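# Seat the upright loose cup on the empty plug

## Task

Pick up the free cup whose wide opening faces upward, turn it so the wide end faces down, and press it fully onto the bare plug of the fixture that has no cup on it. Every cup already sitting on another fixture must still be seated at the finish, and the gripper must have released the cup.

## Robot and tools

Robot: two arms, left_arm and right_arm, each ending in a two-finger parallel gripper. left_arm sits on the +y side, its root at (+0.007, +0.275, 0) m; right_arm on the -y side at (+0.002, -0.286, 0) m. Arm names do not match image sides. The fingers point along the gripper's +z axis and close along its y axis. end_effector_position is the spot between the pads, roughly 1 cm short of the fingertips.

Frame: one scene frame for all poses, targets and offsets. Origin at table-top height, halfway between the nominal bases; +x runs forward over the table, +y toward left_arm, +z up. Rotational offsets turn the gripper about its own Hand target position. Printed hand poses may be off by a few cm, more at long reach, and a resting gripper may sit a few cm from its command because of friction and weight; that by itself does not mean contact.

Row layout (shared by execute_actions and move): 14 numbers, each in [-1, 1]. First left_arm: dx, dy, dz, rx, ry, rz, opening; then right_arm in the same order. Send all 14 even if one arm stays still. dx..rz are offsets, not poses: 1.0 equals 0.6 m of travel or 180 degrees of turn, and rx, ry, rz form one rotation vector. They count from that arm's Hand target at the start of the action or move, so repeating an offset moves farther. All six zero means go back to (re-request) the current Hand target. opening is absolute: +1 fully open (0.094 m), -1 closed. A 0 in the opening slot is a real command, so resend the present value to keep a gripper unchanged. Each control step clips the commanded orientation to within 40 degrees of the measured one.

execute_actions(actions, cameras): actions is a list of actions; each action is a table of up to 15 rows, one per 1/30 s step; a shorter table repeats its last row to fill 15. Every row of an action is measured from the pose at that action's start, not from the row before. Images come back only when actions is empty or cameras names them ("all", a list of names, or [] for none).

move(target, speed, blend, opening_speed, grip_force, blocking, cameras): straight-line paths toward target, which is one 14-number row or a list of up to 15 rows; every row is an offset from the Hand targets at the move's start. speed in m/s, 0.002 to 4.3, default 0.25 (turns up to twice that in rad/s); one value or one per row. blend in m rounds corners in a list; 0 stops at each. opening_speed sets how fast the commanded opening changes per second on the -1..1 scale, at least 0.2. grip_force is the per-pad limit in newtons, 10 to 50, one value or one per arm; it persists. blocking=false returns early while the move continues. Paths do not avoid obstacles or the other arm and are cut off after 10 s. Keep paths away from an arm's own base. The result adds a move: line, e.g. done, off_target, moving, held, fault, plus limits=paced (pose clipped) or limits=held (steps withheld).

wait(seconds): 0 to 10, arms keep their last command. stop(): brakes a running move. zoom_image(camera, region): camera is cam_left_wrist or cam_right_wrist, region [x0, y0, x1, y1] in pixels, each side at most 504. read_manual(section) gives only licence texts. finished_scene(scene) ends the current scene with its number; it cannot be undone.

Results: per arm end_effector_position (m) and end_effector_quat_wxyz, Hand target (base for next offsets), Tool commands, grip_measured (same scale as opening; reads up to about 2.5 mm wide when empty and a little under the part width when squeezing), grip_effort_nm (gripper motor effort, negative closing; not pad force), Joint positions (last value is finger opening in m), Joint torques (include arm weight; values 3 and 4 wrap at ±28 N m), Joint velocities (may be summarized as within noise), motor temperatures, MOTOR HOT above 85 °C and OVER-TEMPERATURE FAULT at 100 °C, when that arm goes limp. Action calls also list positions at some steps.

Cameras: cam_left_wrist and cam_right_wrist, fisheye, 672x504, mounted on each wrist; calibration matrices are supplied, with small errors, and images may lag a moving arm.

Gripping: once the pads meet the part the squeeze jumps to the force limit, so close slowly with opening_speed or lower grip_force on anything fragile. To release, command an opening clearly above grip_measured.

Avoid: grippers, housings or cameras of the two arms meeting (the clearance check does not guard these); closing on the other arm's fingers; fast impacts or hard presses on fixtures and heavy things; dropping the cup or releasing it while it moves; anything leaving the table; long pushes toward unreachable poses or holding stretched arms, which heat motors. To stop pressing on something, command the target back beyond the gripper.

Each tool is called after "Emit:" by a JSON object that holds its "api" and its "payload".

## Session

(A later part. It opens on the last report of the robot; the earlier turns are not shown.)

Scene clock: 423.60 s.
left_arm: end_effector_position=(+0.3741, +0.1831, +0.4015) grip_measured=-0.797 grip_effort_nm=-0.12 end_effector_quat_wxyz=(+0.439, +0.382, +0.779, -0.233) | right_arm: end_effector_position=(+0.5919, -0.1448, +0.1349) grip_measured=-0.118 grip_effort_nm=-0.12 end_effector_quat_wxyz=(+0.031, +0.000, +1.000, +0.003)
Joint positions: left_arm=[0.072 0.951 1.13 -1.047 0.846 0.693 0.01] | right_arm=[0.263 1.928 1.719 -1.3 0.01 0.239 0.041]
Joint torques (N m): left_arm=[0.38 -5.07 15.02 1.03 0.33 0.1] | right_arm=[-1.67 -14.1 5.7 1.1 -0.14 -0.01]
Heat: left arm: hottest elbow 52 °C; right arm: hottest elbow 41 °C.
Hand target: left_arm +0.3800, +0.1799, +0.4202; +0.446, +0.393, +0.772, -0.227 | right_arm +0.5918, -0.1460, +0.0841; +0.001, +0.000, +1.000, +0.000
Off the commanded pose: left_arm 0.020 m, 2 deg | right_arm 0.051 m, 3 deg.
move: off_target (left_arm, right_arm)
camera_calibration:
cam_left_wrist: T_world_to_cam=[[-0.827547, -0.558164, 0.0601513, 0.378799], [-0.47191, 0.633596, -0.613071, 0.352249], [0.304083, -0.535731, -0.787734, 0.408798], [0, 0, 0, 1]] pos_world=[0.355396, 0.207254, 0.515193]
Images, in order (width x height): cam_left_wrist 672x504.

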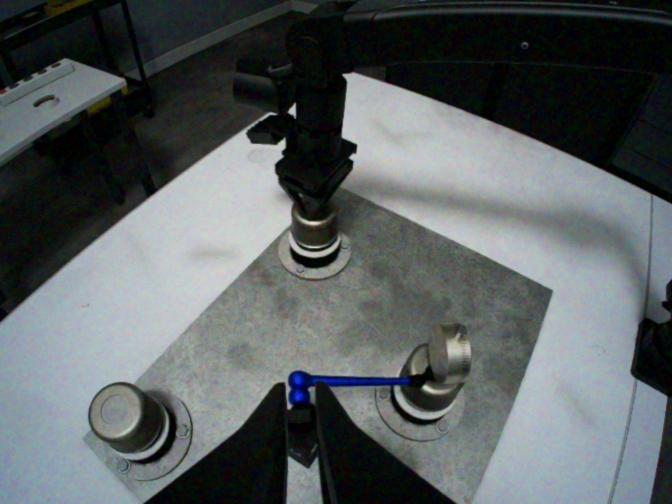

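Emit:
{"api": "move", "payload": {"target": [[0, 0, 0, 0, 0, 0, -0.8, 0, 0, 0.14, 0, 0, 0, -0.12],[0, 0, 0, 0, 0, 0, -0.8, 0, -0.015, 0.14, 0, 0, 0, -0.12]], "speed": 0.08, "cameras": ["cam_right_wrist"]}}

Scene clock: 429.60 s.
left_arm: end_effector_position=(+0.3741, +0.1831, +0.4015) grip_measured=-0.798 grip_effort_nm=-0.12 end_effector_quat_wxyz=(+0.439, +0.382, +0.779, -0.233) | right_arm: end_effector_position=(+0.5788, -0.1544, +0.1543) grip_measured=-0.118 grip_effort_nm=-0.12 end_effector_quat_wxyz=(-0.015, +0.006, +1.000, -0.005)
Joint positions: left_arm=[0.072 0.951 1.13 -1.047 0.846 0.693 0.01] | right_arm=[0.251 1.94 1.791 -1.453 0.003 0.237 0.041]
Joint torques (N m): left_arm=[0.32 -5.01 14.95 1.06 0.29 0.11] | right_arm=[-2.02 -17.67 10.69 -0.5 0.11 -0.18]
Heat: left arm: hottest elbow 52 °C; right arm: hottest elbow 41 °C.
Hand target: left_arm +0.3800, +0.1799, +0.4202; +0.446, +0.393, +0.772, -0.227 | right_arm +0.5918, -0.1549, +0.1680; +0.001, +0.000, +1.000, +0.000
Off the commanded pose: left_arm 0.020 m, 2 deg | right_arm 0.019 m, 2 deg.
move: off_target (left_arm, right_arm)
camera_calibration:
cam_right_wrist: T_world_to_cam=[[-0.0157451, -0.996291, 0.0845909, -0.168314], [-0.922474, 0.0471121, 0.383173, 0.5304], [-0.385737, -0.0719998, -0.919795, 0.472057], [0, 0, 0, 1]] pos_world=[0.668721, -0.15869, 0.245199]
Images, in order (width x height): cam_right_wrist 672x504.

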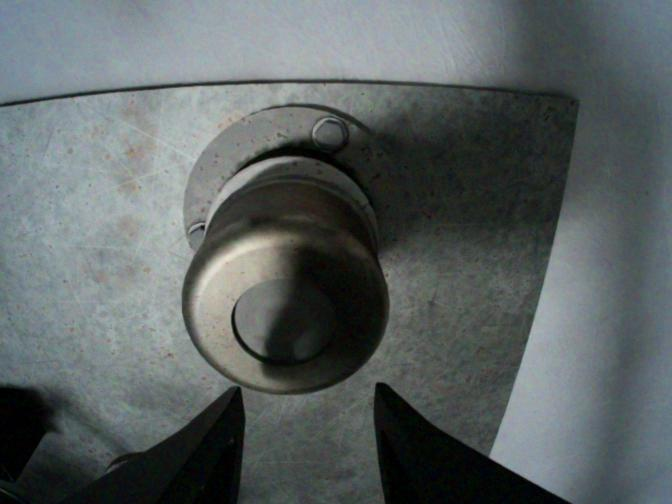

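Emit:
{"api": "move", "payload": {"target": [0, 0, 0, 0, 0, 0, -0.8, 0.008, 0.0125, -0.012, 0, -0.01, 0, -0.12], "speed": 0.06, "cameras": ["cam_right_wrist"]}}

Scene clock: 432.63 s.
left_arm: end_effector_position=(+0.3741, +0.1831, +0.4015) grip_measured=-0.798 grip_effort_nm=-0.12 end_effector_quat_wxyz=(+0.439, +0.382, +0.779, -0.233) | right_arm: end_effector_position=(+0.5871, -0.1532, +0.1542) grip_measured=-0.118 grip_effort_nm=-0.12 end_effector_quat_wxyz=(+0.002, +0.006, +1.000, -0.003)
Joint positions: left_arm=[0.072 0.951 1.13 -1.047 0.846 0.693 0.01] | right_arm=[0.251 1.94 1.791 -1.419 0.006 0.237 0.041]
Joint torques (N m): left_arm=[0.44 -5.3 14.95 1.09 0.29 0.1] | right_arm=[-0.67 -18.78 9.52 0.29 0.27 -0.13]
Heat: left arm: hottest elbow 52 °C; right arm: hottest elbow 41 °C.
Hand target: left_arm +0.3800, +0.1799, +0.4202; +0.446, +0.393, +0.772, -0.227 | right_arm +0.5967, -0.1474, +0.1608; +0.017, +0.000, +1.000, -0.001
Off the commanded pose: left_arm 0.020 m, 2 deg | right_arm 0.013 m, 2 deg.
move: off_target (left_arm, right_arm)
camera_calibration:
cam_right_wrist: T_world_to_cam=[[-0.0184841, -0.996614, 0.0801165, -0.164703], [-0.934962, 0.0456216, 0.351802, 0.550058], [-0.354266, -0.0684032, -0.93264, 0.459341], [0, 0, 0, 1]] pos_world=[0.673968, -0.157819, 0.248083]
Images, in order (width x height): cam_right_wrist 672x504.

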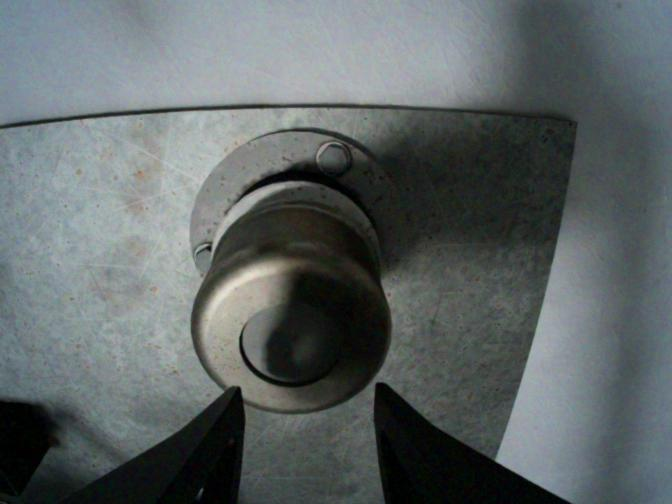

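Emit:
{"api": "move", "payload": {"target": [0, 0, 0, 0, 0, 0, -0.8, 0.01, 0.0125, -0.005, 0, 0, 0, -0.12], "speed": 0.06, "cameras": ["cam_right_wrist"]}}

Scene clock: 435.37 s.
left_arm: end_effector_position=(+0.3741, +0.1831, +0.4015) grip_measured=-0.798 grip_effort_nm=-0.12 end_effector_quat_wxyz=(+0.439, +0.382, +0.779, -0.233) | right_arm: end_effector_position=(+0.5861, -0.1478, +0.1471) grip_measured=-0.118 grip_effort_nm=-0.12 end_effector_quat_wxyz=(-0.004, +0.001, +1.000, -0.004)
Joint positions: left_arm=[0.072 0.951 1.13 -1.047 0.846 0.693 0.01] | right_arm=[0.26 1.953 1.791 -1.419 0.006 0.237 0.041]
Joint torques (N m): left_arm=[0.67 -5.07 14.99 1.09 0.3 0.09] | right_arm=[-0.73 -18.14 11.03 0.03 0.23 0.04]
Heat: left arm: hottest elbow 52 °C; right arm: hottest elbow 41 °C.
Hand target: left_arm +0.3800, +0.1799, +0.4202; +0.446, +0.393, +0.772, -0.227 | right_arm +0.6026, -0.1399, +0.1578; +0.017, +0.000, +1.000, +0.000
Off the commanded pose: left_arm 0.020 m, 2 deg | right_arm 0.021 m, 2 deg.
move: off_target (left_arm, right_arm)
camera_calibration:
cam_right_wrist: T_world_to_cam=[[-0.00833202, -0.996512, 0.0830289, -0.165154], [-0.931112, 0.0380091, 0.362747, 0.546341], [-0.364638, -0.0742868, -0.928181, 0.457267], [0, 0, 0, 1]] pos_world=[0.674066, -0.151375, 0.239956]
Images, in order (width x height): cam_right_wrist 672x504.

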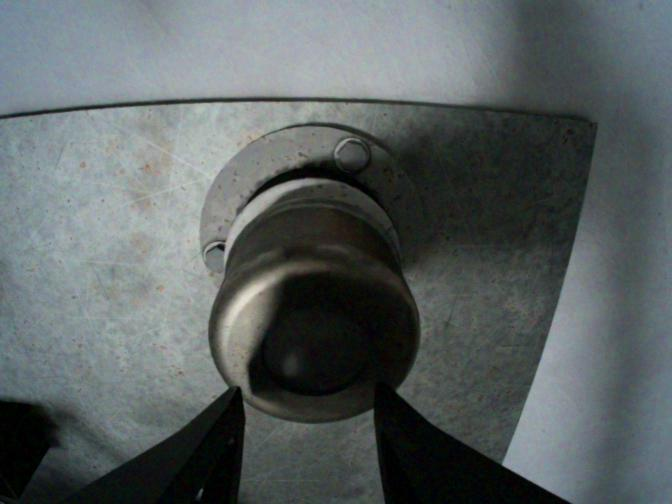

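Emit:
{"api": "move", "payload": {"target": [0, 0, 0, 0, 0, 0, -0.8, 0.008, 0, -0.03, 0, 0, 0, -0.12], "speed": 0.05, "cameras": ["cam_right_wrist"]}}

Scene clock: 438.40 s.
left_arm: end_effector_position=(+0.3741, +0.1831, +0.4015) grip_measured=-0.798 grip_effort_nm=-0.12 end_effector_quat_wxyz=(+0.439, +0.382, +0.779, -0.233) | right_arm: end_effector_position=(+0.5939, -0.1460, +0.1380) grip_measured=-0.118 grip_effort_nm=-0.12 end_effector_quat_wxyz=(+0.004, +0.001, +1.000, -0.003)
Joint positions: left_arm=[0.072 0.951 1.13 -1.047 0.846 0.693 0.01] | right_arm=[0.26 1.968 1.791 -1.388 0.007 0.237 0.041]
Joint torques (N m): left_arm=[0.73 -5.25 15.05 1.06 0.31 0.11] | right_arm=[-0.5 -18.96 10.29 0.2 0.27 0.03]
Heat: left arm: hottest elbow 52 °C; right arm: hottest elbow 41 °C.
Hand target: left_arm +0.3800, +0.1799, +0.4202; +0.446, +0.393, +0.772, -0.227 | right_arm +0.6075, -0.1400, +0.1397; +0.017, +0.000, +1.000, -0.001
Off the commanded pose: left_arm 0.020 m, 2 deg | right_arm 0.015 m, 2 deg.
move: off_target (left_arm, right_arm)
camera_calibration:
cam_right_wrist: T_world_to_cam=[[-0.00962636, -0.996772, 0.0797004, -0.161364], [-0.936539, 0.0369192, 0.348613, 0.5618], [-0.35043, -0.0712866, -0.933872, 0.444473], [0, 0, 0, 1]] pos_world=[0.680352, -0.149899, 0.232091]
Images, in order (width x height): cam_right_wrist 672x504.

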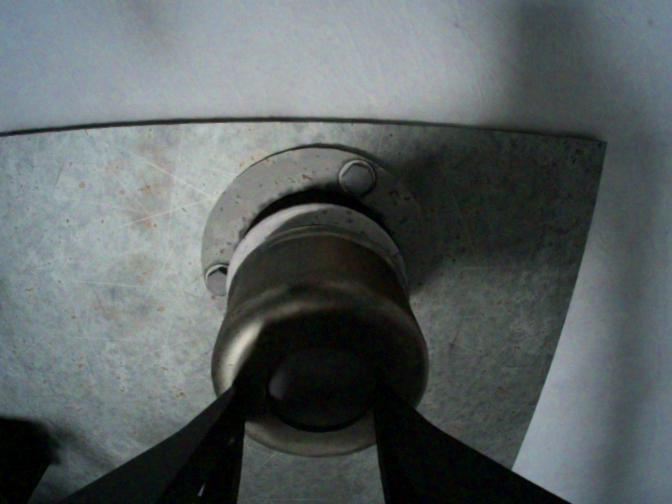

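Emit:
{"api": "move", "payload": {"target": [0, 0, 0, 0, 0, 0, -0.8, 0, -0.005, -0.08, 0, 0.01, 0, -0.12], "speed": 0.05, "cameras": ["all"]}}

Emit:
{"api": "zoom_image", "payload": {"camera": "cam_left_wrist", "region": [240, 160, 400, 314]}}

Scene clock: 440.80 s.
left_arm: end_effector_position=(+0.3741, +0.1831, +0.4015) grip_measured=-0.798 grip_effort_nm=-0.12 end_effector_quat_wxyz=(+0.439, +0.382, +0.779, -0.233) | right_arm: end_effector_position=(+0.6050, -0.1431, +0.1360) grip_measured=-0.118 grip_effort_nm=-0.12 end_effector_quat_wxyz=(+0.025, +0.001, +1.000, +0.003)
Joint positions: left_arm=[0.072 0.951 1.13 -1.047 0.846 0.693 0.01] | right_arm=[0.26 1.97 1.788 -1.338 0.006 0.237 0.041]
Joint torques (N m): left_arm=[0.91 -5.25 15.04 1.01 0.31 0.12] | right_arm=[-1.26 -15.09 6.39 1.02 -0.01 -0.07]
Heat: left arm: hottest elbow 52 °C; right arm: hottest elbow 41 °C.
Hand target: left_arm +0.3800, +0.1799, +0.4202; +0.446, +0.393, +0.772, -0.227 | right_arm +0.6074, -0.1429, +0.0916; +0.001, +0.000, +1.000, +0.000
Off the commanded pose: left_arm 0.020 m, 2 deg | right_arm 0.044 m, 3 deg.
move: off_target (left_arm, right_arm)
camera_calibration:
cam_left_wrist: T_world_to_cam=[[-0.827547, -0.558164, 0.0601513, 0.378799], [-0.47191, 0.633596, -0.613071, 0.352249], [0.304083, -0.535731, -0.787734, 0.408798], [0, 0, 0, 1]] pos_world=[0.355396, 0.207254, 0.515193]
cam_right_wrist: T_world_to_cam=[[-0.0127634, -0.997627, 0.0676545, -0.154779], [-0.950823, 0.0330494, 0.307965, 0.586422], [-0.30947, -0.0603968, -0.948989, 0.425616], [0, 0, 0, 1]] pos_world=[0.687324, -0.148087, 0.233779]

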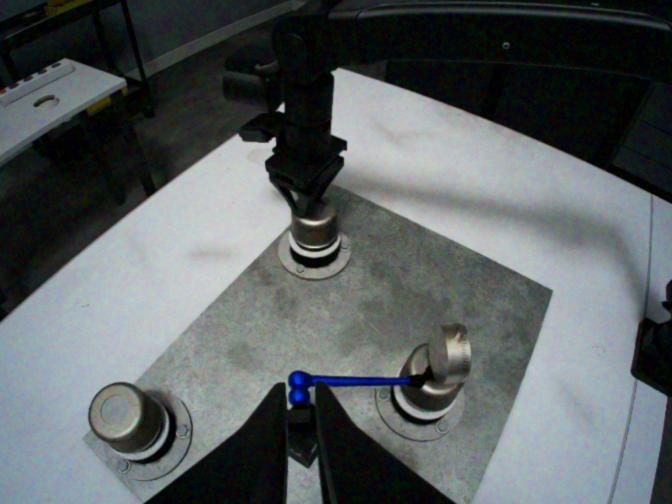

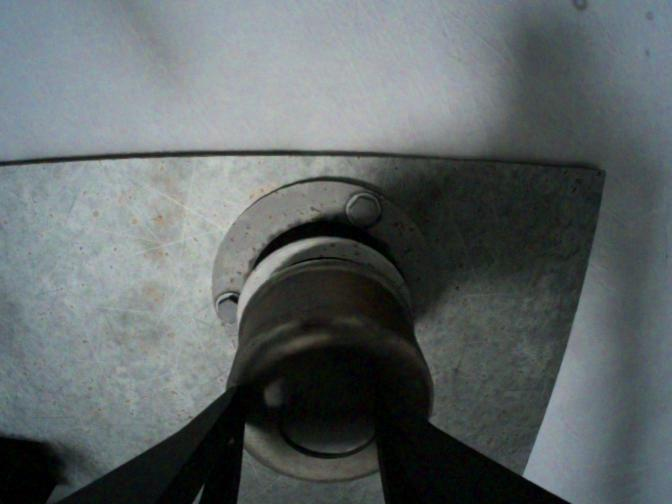

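Scaled by 3.150 from the camera's 672x504 image, which has a finer 960x720 frame.

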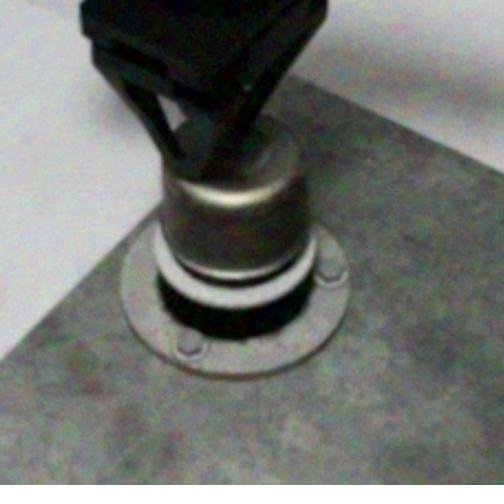

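Emit:
{"api": "zoom_image", "payload": {"camera": "cam_left_wrist", "region": [265, 190, 365, 290]}}

Emit:
{"api": "zoom_image", "payload": {"camera": "cam_right_wrist", "region": [190, 160, 450, 504]}}

Scaled by 5.040 from the camera's 672x504 image, which has a finer 960x720 frame.

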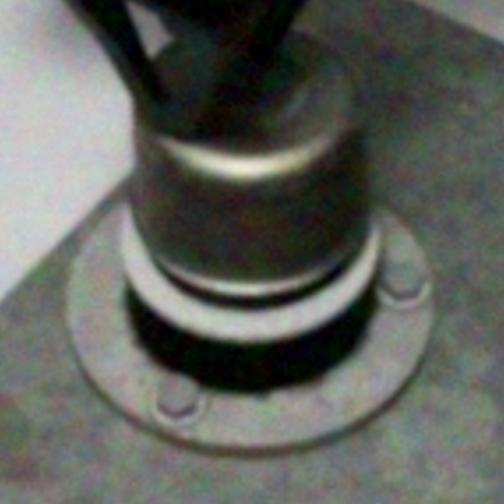

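Scaled by 1.465 from the camera's 672x504 image, which has a finer 960x720 frame.

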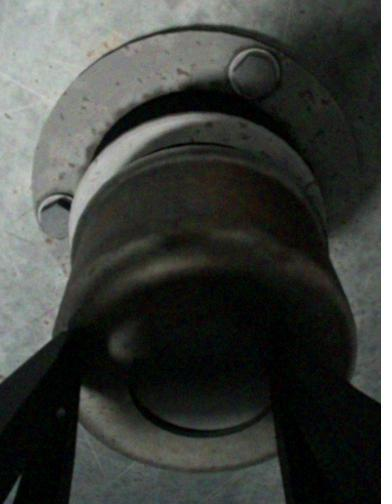

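Emit:
{"api": "move", "payload": {"target": [[0, 0, 0, 0, 0, 0, -0.8, 0, 0, 0.115, 0, 0, 0, -0.12],[0, 0, 0, 0, 0, 0, -0.8, -0.042, -0.018, 0.115, 0, 0, 0, -0.12]], "speed": 0.08, "cameras": ["all"]}}

Emit:
{"api": "zoom_image", "payload": {"camera": "cam_left_wrist", "region": [265, 190, 365, 290]}}

Emit:
{"api": "zoom_image", "payload": {"camera": "cam_right_wrist", "region": [170, 100, 430, 444]}}

Scene clock: 447.73 s.
left_arm: end_effector_position=(+0.3741, +0.1831, +0.4015) grip_measured=-0.798 grip_effort_nm=-0.11 end_effector_quat_wxyz=(+0.439, +0.382, +0.779, -0.233) | right_arm: end_effector_position=(+0.5777, -0.1497, +0.1426) grip_measured=-0.118 grip_effort_nm=-0.12 end_effector_quat_wxyz=(-0.020, +0.002, +1.000, -0.005)
Joint positions: left_arm=[0.072 0.951 1.13 -1.047 0.846 0.693 0.01] | right_arm=[0.258 1.953 1.778 -1.438 0.001 0.237 0.041]
Joint torques (N m): left_arm=[0.5 -5.25 15.01 1.07 0.3 0.11] | right_arm=[-1.14 -21.77 8.28 0.21 0.21 -0.17]
Heat: left arm: hottest elbow 52 °C; right arm: hottest elbow 41 °C.
Hand target: left_arm +0.3800, +0.1799, +0.4202; +0.446, +0.393, +0.772, -0.227 | right_arm +0.5822, -0.1539, +0.1608; +0.001, +0.000, +1.000, -0.001
Off the commanded pose: left_arm 0.020 m, 2 deg | right_arm 0.019 m, 2 deg.
move: off_target (left_arm, right_arm)
camera_calibration:
cam_left_wrist: T_world_to_cam=[[-0.827547, -0.558164, 0.0601513, 0.378799], [-0.47191, 0.633596, -0.613071, 0.352249], [0.304083, -0.535731, -0.787734, 0.408798], [0, 0, 0, 1]] pos_world=[0.355396, 0.207254, 0.515193]
cam_right_wrist: T_world_to_cam=[[-0.00736825, -0.996347, 0.0850763, -0.167567], [-0.918898, 0.0403045, 0.392431, 0.529286], [-0.394427, -0.0752849, -0.915838, 0.465174], [0, 0, 0, 1]] pos_world=[0.668602, -0.153267, 0.232571]

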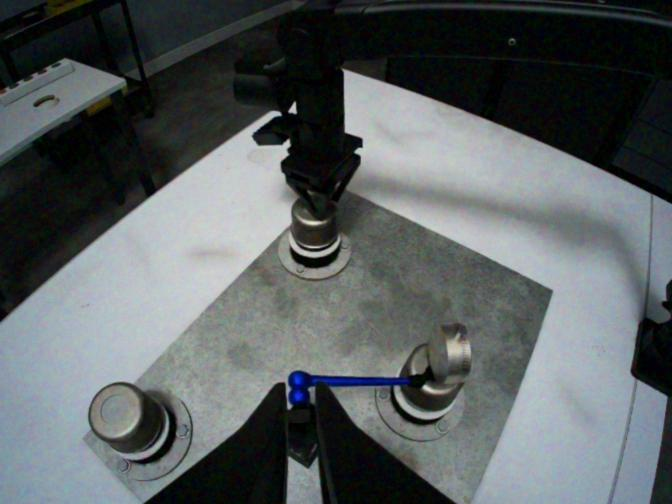

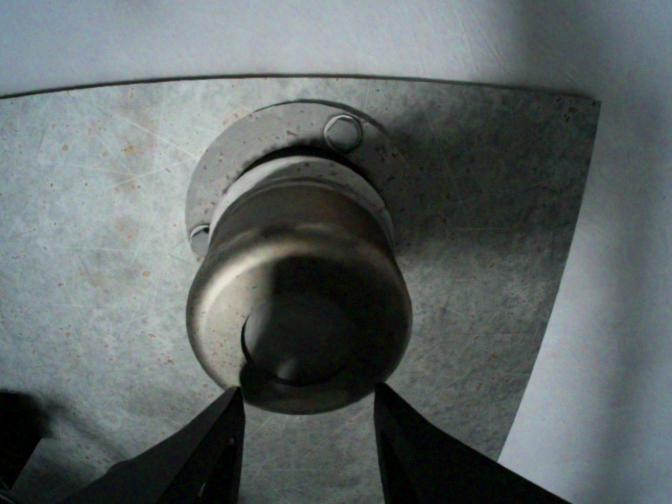

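Scaled by 5.040 from the camera's 672x504 image, which has a finer 960x720 frame.

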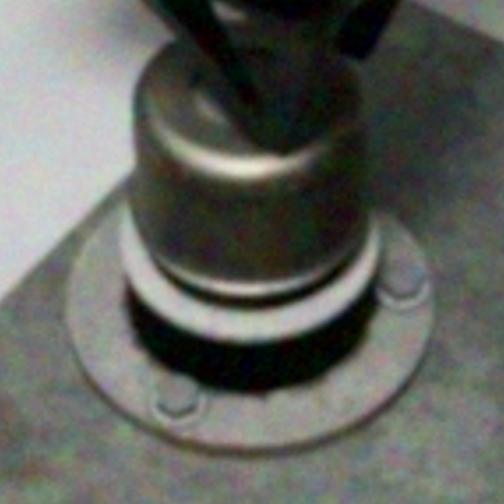

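Scaled by 1.465 from the camera's 672x504 image, which has a finer 960x720 frame.

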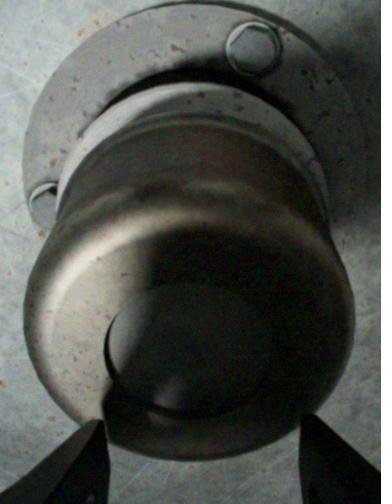

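Emit:
{"api": "move", "payload": {"target": [0, 0, 0, 0, 0, 0, -0.8, -0.006, 0.003, -0.1, 0, 0, 0, -0.12], "speed": 0.05, "cameras": ["all"]}}

Emit:
{"api": "zoom_image", "payload": {"camera": "cam_left_wrist", "region": [265, 190, 365, 290]}}

Emit:
{"api": "zoom_image", "payload": {"camera": "cam_right_wrist", "region": [170, 100, 430, 444]}}

Scene clock: 451.67 s.
left_arm: end_effector_position=(+0.3741, +0.1831, +0.4015) grip_measured=-0.798 grip_effort_nm=-0.12 end_effector_quat_wxyz=(+0.439, +0.382, +0.779, -0.233) | right_arm: end_effector_position=(+0.5781, -0.1501, +0.1350) grip_measured=-0.118 grip_effort_nm=-0.12 end_effector_quat_wxyz=(+0.019, +0.002, +1.000, +0.004)
Joint positions: left_arm=[0.072 0.951 1.13 -1.047 0.846 0.693 0.01] | right_arm=[0.258 1.904 1.684 -1.312 0.002 0.237 0.041]
Joint torques (N m): left_arm=[0.56 -5.25 14.99 1.01 0.32 0.11] | right_arm=[-1.79 -15.21 6 0.83 0.19 -0.12]
Heat: left arm: hottest elbow 52 °C; right arm: hottest elbow 41 °C.
Hand target: left_arm +0.3800, +0.1799, +0.4202; +0.446, +0.393, +0.772, -0.227 | right_arm +0.5786, -0.1521, +0.1007; +0.001, +0.000, +1.000, -0.001
Off the commanded pose: left_arm 0.020 m, 2 deg | right_arm 0.034 m, 2 deg.
move: off_target (left_arm, right_arm)
camera_calibration:
cam_left_wrist: T_world_to_cam=[[-0.827547, -0.558164, 0.0601513, 0.378799], [-0.47191, 0.633596, -0.613071, 0.352249], [0.304083, -0.535731, -0.787734, 0.408798], [0, 0, 0, 1]] pos_world=[0.355396, 0.207254, 0.515193]
cam_right_wrist: T_world_to_cam=[[-0.0136748, -0.997663, 0.0669397, -0.161393], [-0.946775, 0.0344512, 0.320046, 0.557615], [-0.321604, -0.0590003, -0.945034, 0.422534], [0, 0, 0, 1]] pos_world=[0.661618, -0.155297, 0.23165]

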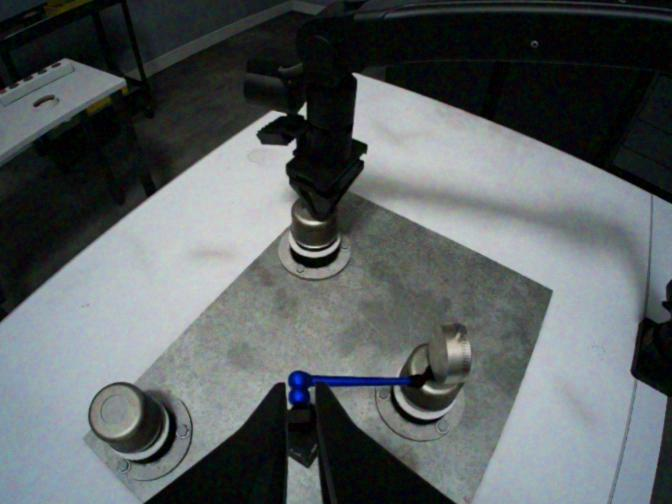

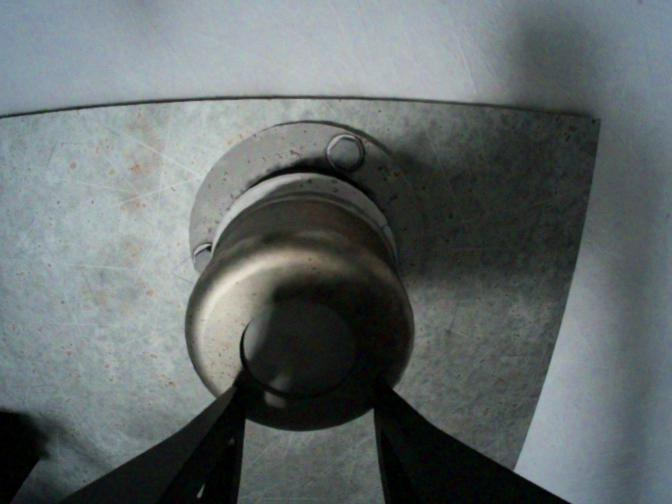

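Scaled by 5.040 from the camera's 672x504 image, which has a finer 960x720 frame.

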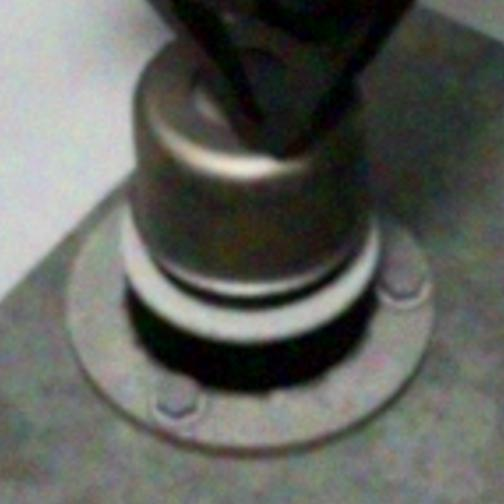

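Scaled by 1.465 from the camera's 672x504 image, which has a finer 960x720 frame.

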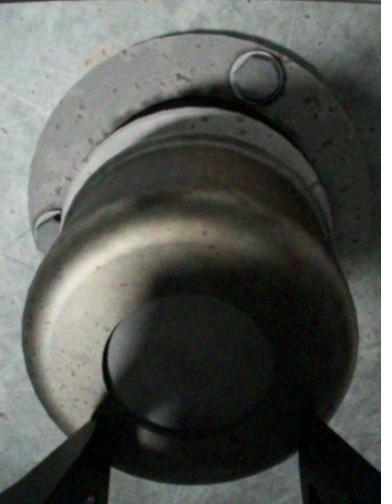

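Emit:
{"api": "move", "payload": {"target": [0, 0, 0, 0, 0, 0, -0.8, -0.004, 0, -0.06, 0, 0.015, 0, -0.12], "speed": 0.05, "cameras": ["all"]}}

Emit:
{"api": "zoom_image", "payload": {"camera": "cam_left_wrist", "region": [265, 190, 365, 290]}}

Emit:
{"api": "zoom_image", "payload": {"camera": "cam_right_wrist", "region": [170, 100, 430, 444]}}

Scene clock: 453.97 s.
left_arm: end_effector_position=(+0.3741, +0.1831, +0.4015) grip_measured=-0.798 grip_effort_nm=-0.12 end_effector_quat_wxyz=(+0.439, +0.382, +0.779, -0.233) | right_arm: end_effector_position=(+0.5777, -0.1498, +0.1333) grip_measured=-0.118 grip_effort_nm=-0.12 end_effector_quat_wxyz=(+0.022, +0.002, +1.000, +0.005)
Joint positions: left_arm=[0.072 0.951 1.13 -1.047 0.846 0.693 0.01] | right_arm=[0.258 1.9 1.673 -1.3 0 0.237 0.041]
Joint torques (N m): left_arm=[0.38 -4.89 15.09 1.06 0.29 0.1] | right_arm=[-1.9 -12.22 5.05 1.17 -0.21 -0.15]
Heat: left arm: hottest elbow 52 °C; right arm: hottest elbow 41 °C.
Hand target: left_arm +0.3800, +0.1799, +0.4202; +0.446, +0.393, +0.772, -0.227 | right_arm +0.5763, -0.1520, +0.0648; -0.023, +0.000, +1.000, +0.000
Off the commanded pose: left_arm 0.020 m, 2 deg | right_arm 0.069 m, 5 deg.
move: off_target (left_arm, right_arm)
camera_calibration:
cam_left_wrist: T_world_to_cam=[[-0.827547, -0.558164, 0.0601513, 0.378799], [-0.47191, 0.633596, -0.613071, 0.352249], [0.304083, -0.535731, -0.787734, 0.408798], [0, 0, 0, 1]] pos_world=[0.355396, 0.207254, 0.515193]
cam_right_wrist: T_world_to_cam=[[-0.0138882, -0.997882, 0.0635465, -0.160462], [-0.948525, 0.0332577, 0.31495, 0.559251], [-0.316396, -0.0559013, -0.946979, 0.418592], [0, 0, 0, 1]] pos_world=[0.660677, -0.155322, 0.230458]

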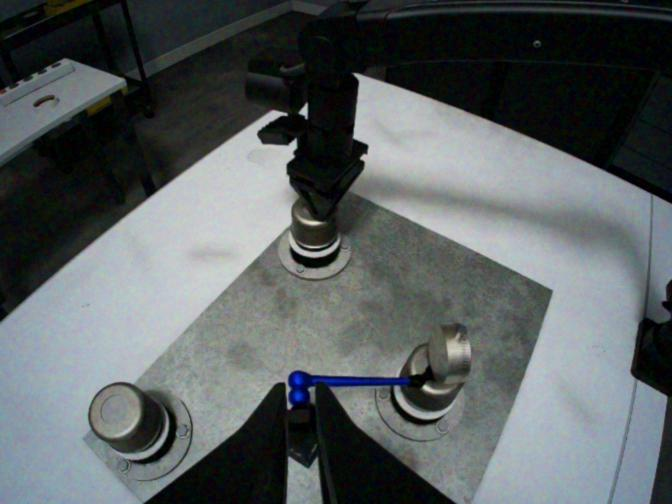

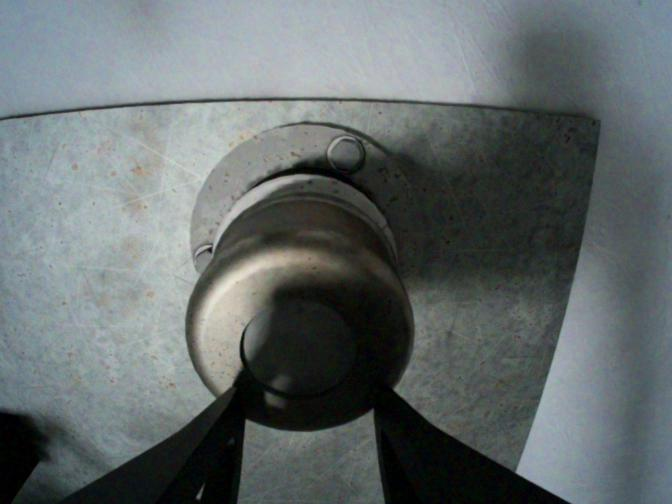

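Scaled by 5.040 from the camera's 672x504 image, which has a finer 960x720 frame.

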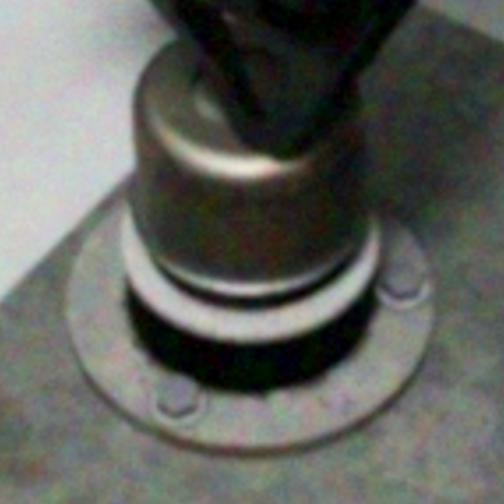

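Scaled by 1.465 from the camera's 672x504 image, which has a finer 960x720 frame.

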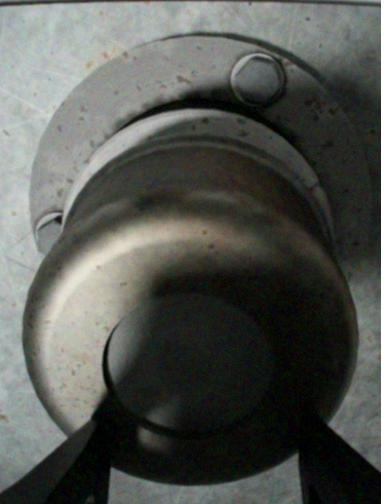

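Emit:
{"api": "move", "payload": {"target": [[0, 0, 0, 0, 0, 0, -0.8, 0, 0, 0.15, 0, 0, 0, -0.12],[0, 0, 0, 0, 0, 0, -0.8, -0.1, 0, 0.25, 0, 0, 0, -0.12]], "speed": 0.12, "cameras": ["all"]}}

Emit:
{"api": "zoom_image", "payload": {"camera": "cam_left_wrist", "region": [265, 190, 365, 290]}}

Emit:
{"api": "zoom_image", "payload": {"camera": "cam_right_wrist", "region": [170, 60, 430, 344]}}

Scene clock: 460.43 s.
left_arm: end_effector_position=(+0.3741, +0.1831, +0.4015) grip_measured=-0.798 grip_effort_nm=-0.12 end_effector_quat_wxyz=(+0.439, +0.382, +0.779, -0.233) | right_arm: end_effector_position=(+0.5188, -0.1553, +0.2036) grip_measured=-0.118 grip_effort_nm=-0.12 end_effector_quat_wxyz=(-0.030, -0.004, +1.000, -0.002)
Joint positions: left_arm=[0.072 0.951 1.13 -1.047 0.846 0.693 0.01] | right_arm=[0.27 1.783 1.69 -1.538 -0.01 0.237 0.041]
Joint torques (N m): left_arm=[0.67 -5.13 14.98 1.01 0.28 0.1] | right_arm=[-1.08 -19.02 8.2 -0.72 0.1 0.15]
Heat: left arm: hottest elbow 53 °C; right arm: hottest elbow 41 °C.
Hand target: left_arm +0.3800, +0.1799, +0.4202; +0.446, +0.393, +0.772, -0.227 | right_arm +0.5162, -0.1520, +0.2149; -0.023, +0.000, +1.000, +0.000
Off the commanded pose: left_arm 0.020 m, 2 deg | right_arm 0.012 m, 1 deg.
move: off_target (left_arm, right_arm)
camera_calibration:
cam_left_wrist: T_world_to_cam=[[-0.827547, -0.558164, 0.0601513, 0.378799], [-0.47191, 0.633596, -0.613071, 0.352249], [0.304083, -0.535731, -0.787734, 0.408798], [0, 0, 0, 1]] pos_world=[0.355396, 0.207254, 0.515193]
cam_right_wrist: T_world_to_cam=[[0.00557088, -0.996876, 0.078789, -0.184275], [-0.911086, 0.0274163, 0.411304, 0.441458], [-0.412179, -0.0740749, -0.908087, 0.505195], [0, 0, 0, 1]] pos_world=[0.611463, -0.15838, 0.291706]

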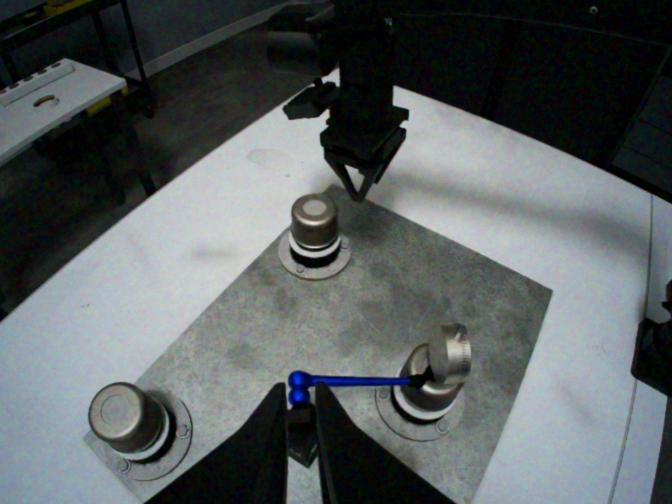

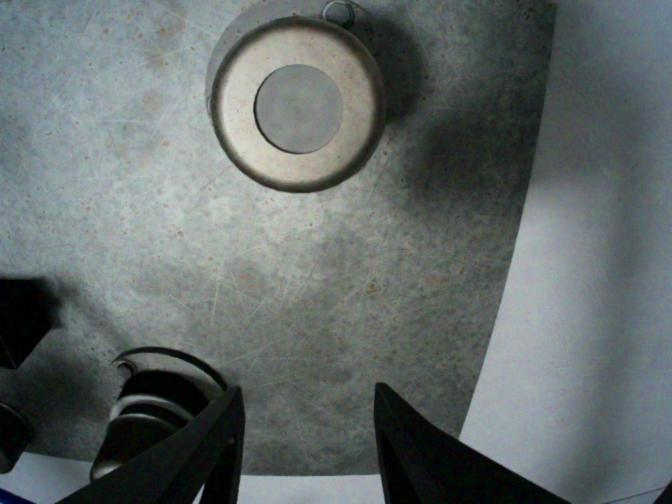

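Scaled by 5.040 from the camera's 672x504 image, which has a finer 960x720 frame.

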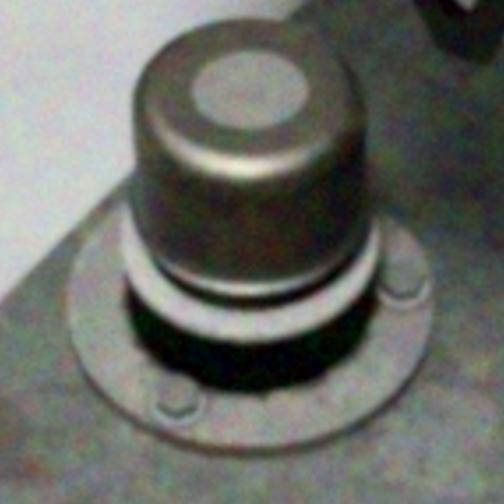

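Scaled by 1.775 from the camera's 672x504 image, which has a finer 960x720 frame.

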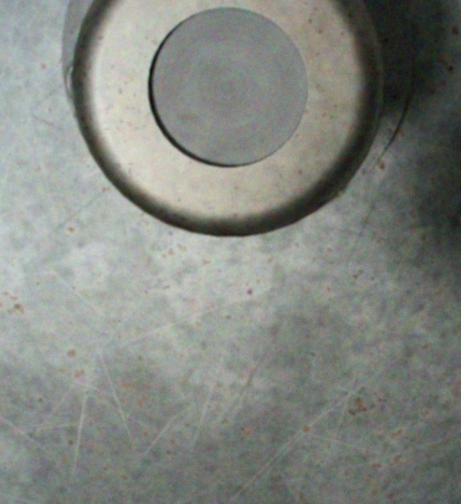

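Emit:
{"api": "zoom_image", "payload": {"camera": "cam_left_wrist", "region": [85, 375, 205, 495]}}

Emit:
{"api": "zoom_image", "payload": {"camera": "cam_left_wrist", "region": [370, 330, 480, 440]}}

Emit:
{"api": "zoom_image", "payload": {"camera": "cam_left_wrist", "region": [285, 220, 345, 280]}}

Scaled by 4.200 from the camera's 672x504 image, which has a finer 960x720 frame.

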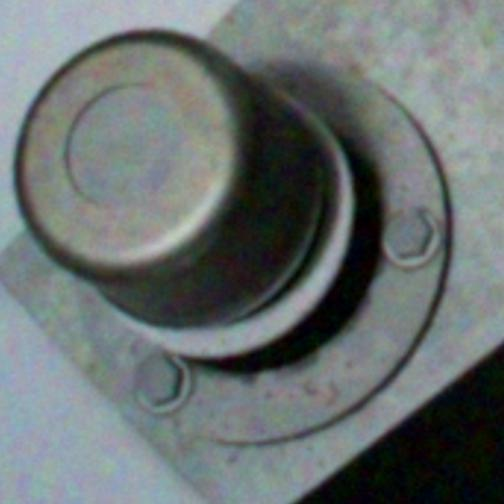

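Scaled by 4.582 from the camera's 672x504 image, which has a finer 960x720 frame.

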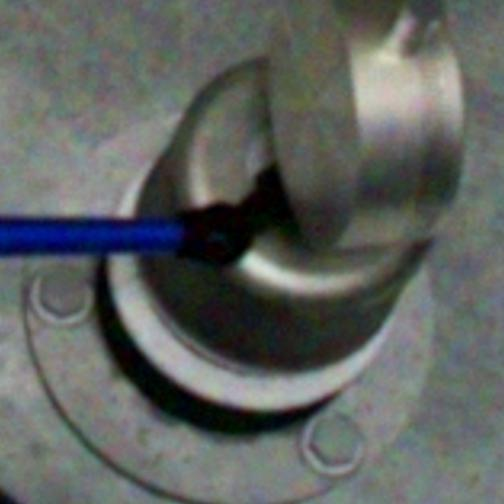

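Scaled by 8.400 from the camera's 672x504 image, which has a finer 960x720 frame.

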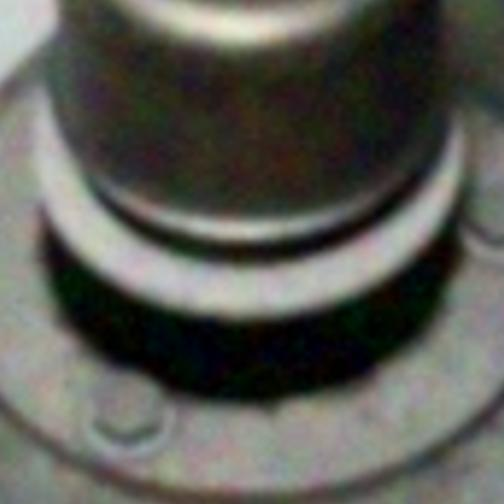

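Emit:
{"api": "move", "payload": {"target": [0, 0, 0, 0, 0, 0, -0.8, 0.132, 0.012, -0.06, 0, -0.02, 0, 1], "speed": 0.15, "cameras": ["cam_right_wrist"]}}

Scene clock: 475.50 s.
left_arm: end_effector_position=(+0.3741, +0.1831, +0.4015) grip_measured=-0.798 grip_effort_nm=-0.12 end_effector_quat_wxyz=(+0.439, +0.382, +0.779, -0.233) | right_arm: end_effector_position=(+0.5769, -0.1438, +0.1649) grip_measured=+0.998 grip_effort_nm=0.12 end_effector_quat_wxyz=(-0.014, -0.004, +1.000, -0.005)
Joint positions: left_arm=[0.072 0.951 1.13 -1.047 0.846 0.693 0.01] | right_arm=[0.269 1.937 1.814 -1.478 0.003 0.237 0.094]
Joint torques (N m): left_arm=[0.5 -5.3 15.01 1.07 0.31 0.11] | right_arm=[-2.08 -18.55 11.34 -0.17 0.19 -0.01]
Heat: left arm: hottest elbow 53 °C; right arm: hottest elbow 40 °C.
Hand target: left_arm +0.3800, +0.1799, +0.4202; +0.446, +0.393, +0.772, -0.227 | right_arm +0.5954, -0.1446, +0.1788; +0.009, +0.000, +1.000, +0.000
Off the commanded pose: left_arm 0.020 m, 2 deg | right_arm 0.023 m, 3 deg.
move: off_target (left_arm, right_arm)
camera_calibration:
cam_right_wrist: T_world_to_cam=[[0.0024545, -0.996404, 0.0846973, -0.169224], [-0.923661, 0.0301975, 0.38202, 0.522586], [-0.383203, -0.0791692, -0.920265, 0.479436], [0, 0, 0, 1]] pos_world=[0.666829, -0.146439, 0.255902]
Images, in order (width x height): cam_right_wrist 672x504.

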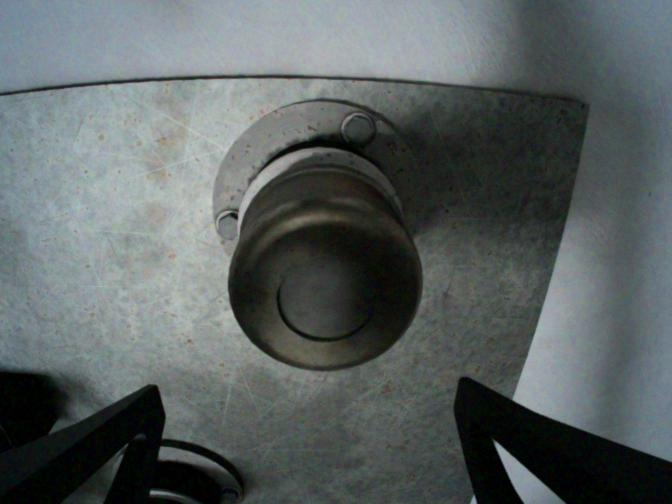

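Emit:
{"api": "move", "payload": {"target": [0, 0, 0, 0, 0, 0, -0.8, 0.01, -0.0135, -0.025, 0, 0, 0, 1], "speed": 0.08, "cameras": ["cam_right_wrist"]}}

Scene clock: 478.97 s.
left_arm: end_effector_position=(+0.3741, +0.1831, +0.4015) grip_measured=-0.798 grip_effort_nm=-0.12 end_effector_quat_wxyz=(+0.439, +0.382, +0.779, -0.233) | right_arm: end_effector_position=(+0.5861, -0.1527, +0.1573) grip_measured=+0.998 grip_effort_nm=0.12 end_effector_quat_wxyz=(-0.008, +0.005, +1.000, -0.004)
Joint positions: left_arm=[0.072 0.951 1.13 -1.047 0.846 0.693 0.01] | right_arm=[0.251 1.95 1.814 -1.452 0.003 0.237 0.094]
Joint torques (N m): left_arm=[0.62 -5.01 14.94 1.13 0.28 0.11] | right_arm=[-1.79 -18.32 10.26 0.24 0.26 -0.24]
Heat: left arm: hottest elbow 53 °C; right arm: hottest elbow 41 °C.
Hand target: left_arm +0.3800, +0.1799, +0.4202; +0.446, +0.393, +0.772, -0.227 | right_arm +0.6015, -0.1529, +0.1639; +0.009, +0.000, +1.000, +0.000
Off the commanded pose: left_arm 0.020 m, 2 deg | right_arm 0.017 m, 2 deg.
move: off_target (left_arm, right_arm)
camera_calibration:
cam_right_wrist: T_world_to_cam=[[-0.016505, -0.996501, 0.0819297, -0.165849], [-0.927759, 0.0458162, 0.370357, 0.540831], [-0.372815, -0.0698982, -0.925269, 0.471264], [0, 0, 0, 1]] pos_world=[0.674717, -0.157107, 0.249334]
Images, in order (width x height): cam_right_wrist 672x504.

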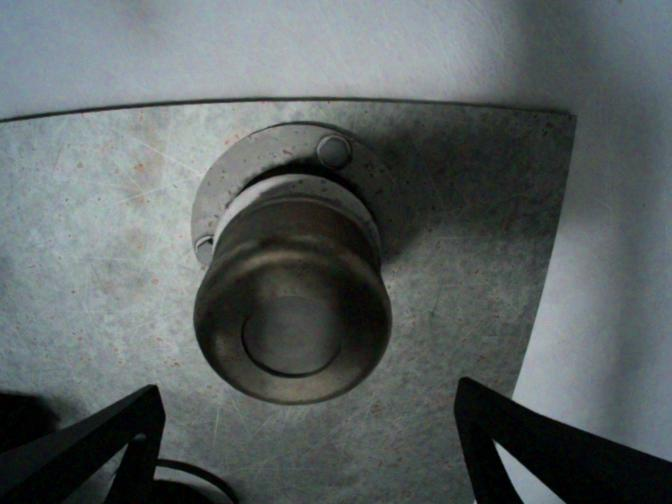

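Emit:
{"api": "move", "payload": {"target": [0, 0, 0, 0, 0, 0, -0.8, 0.003, 0.01, -0.02, 0, 0, 0, 1], "speed": 0.06, "cameras": ["cam_right_wrist"]}}

Scene clock: 481.33 s.
left_arm: end_effector_position=(+0.3741, +0.1831, +0.4015) grip_measured=-0.798 grip_effort_nm=-0.12 end_effector_quat_wxyz=(+0.439, +0.382, +0.779, -0.233) | right_arm: end_effector_position=(+0.5921, -0.1513, +0.1492) grip_measured=+0.998 grip_effort_nm=0.12 end_effector_quat_wxyz=(-0.003, +0.005, +1.000, -0.003)
Joint positions: left_arm=[0.072 0.951 1.13 -1.047 0.846 0.693 0.01] | right_arm=[0.251 1.964 1.814 -1.428 0.003 0.237 0.094]
Joint torques (N m): left_arm=[0.62 -5.25 14.94 1.03 0.29 0.1] | right_arm=[-0.38 -17.9 10.09 0.21 0.22 -0.12]
Heat: left arm: hottest elbow 53 °C; right arm: hottest elbow 41 °C.
Hand target: left_arm +0.3800, +0.1799, +0.4202; +0.446, +0.393, +0.772, -0.227 | right_arm +0.6033, -0.1469, +0.1520; +0.009, +0.000, +1.000, +0.000
Off the commanded pose: left_arm 0.020 m, 2 deg | right_arm 0.012 m, 2 deg.
move: off_target (left_arm, right_arm)
camera_calibration:
cam_right_wrist: T_world_to_cam=[[-0.0171864, -0.99668, 0.0795835, -0.162993], [-0.931299, 0.0449223, 0.361475, 0.552611], [-0.36385, -0.0679036, -0.928979, 0.461732], [0, 0, 0, 1]] pos_world=[0.679846, -0.155923, 0.242156]
Images, in order (width x height): cam_right_wrist 672x504.

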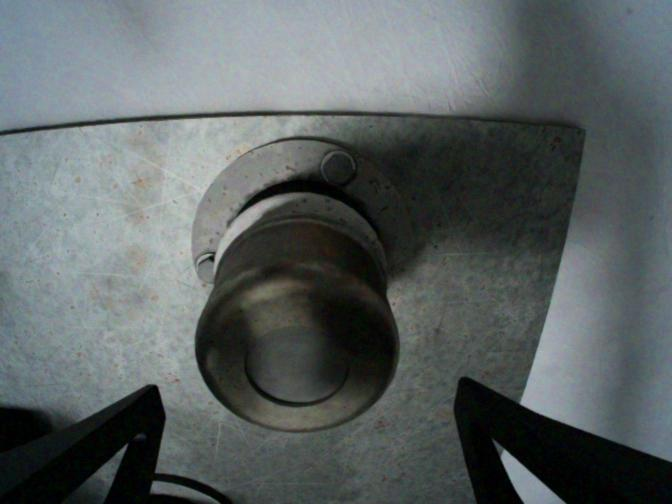

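Emit:
{"api": "move", "payload": {"target": [0, 0, 0, 0, 0, 0, -0.8, 0, 0, -0.06, 0, 0, 0, 1], "speed": 0.06, "cameras": ["all"]}}

Scene clock: 483.47 s.
left_arm: end_effector_position=(+0.3741, +0.1831, +0.4015) grip_measured=-0.798 grip_effort_nm=-0.12 end_effector_quat_wxyz=(+0.439, +0.382, +0.779, -0.233) | right_arm: end_effector_position=(+0.5988, -0.1497, +0.1192) grip_measured=+0.998 grip_effort_nm=0.12 end_effector_quat_wxyz=(+0.005, +0.005, +1.000, -0.001)
Joint positions: left_arm=[0.072 0.951 1.13 -1.047 0.846 0.693 0.01] | right_arm=[0.251 1.987 1.77 -1.344 0.003 0.237 0.094]
Joint torques (N m): left_arm=[0.85 -4.84 14.98 1.03 0.3 0.11] | right_arm=[-1.08 -19.02 7.98 0.46 0.21 -0.12]
Heat: left arm: hottest elbow 53 °C; right arm: hottest elbow 41 °C.
Hand target: left_arm +0.3800, +0.1799, +0.4202; +0.446, +0.393, +0.772, -0.227 | right_arm +0.6032, -0.1470, +0.1157; +0.009, +0.000, +1.000, -0.001
Off the commanded pose: left_arm 0.020 m, 2 deg | right_arm 0.006 m, 1 deg.
move: off_target (left_arm)
camera_calibration:
cam_left_wrist: T_world_to_cam=[[-0.827547, -0.558164, 0.0601513, 0.378799], [-0.47191, 0.633596, -0.613071, 0.352249], [0.304083, -0.535731, -0.787734, 0.408798], [0, 0, 0, 1]] pos_world=[0.355396, 0.207254, 0.515193]
cam_right_wrist: T_world_to_cam=[[-0.0185241, -0.996987, 0.0753301, -0.157697], [-0.93733, 0.0435369, 0.345712, 0.574855], [-0.34795, -0.0642052, -0.935312, 0.428253], [0, 0, 0, 1]] pos_world=[0.684918, -0.154753, 0.213695]

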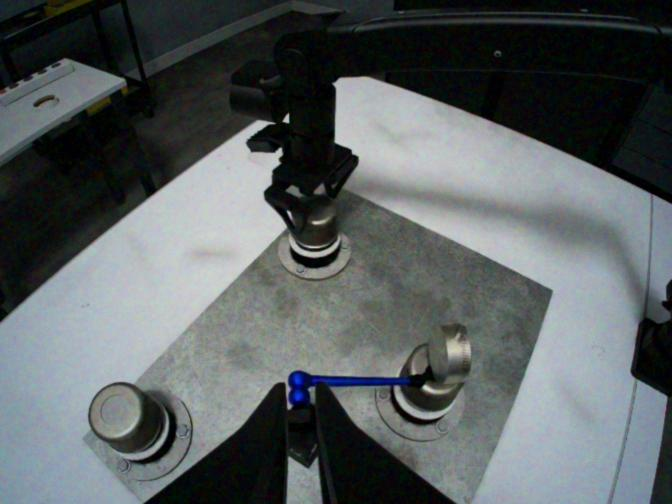

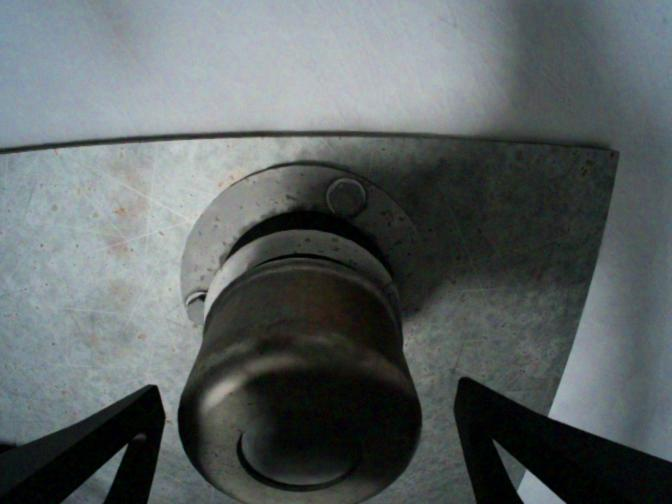

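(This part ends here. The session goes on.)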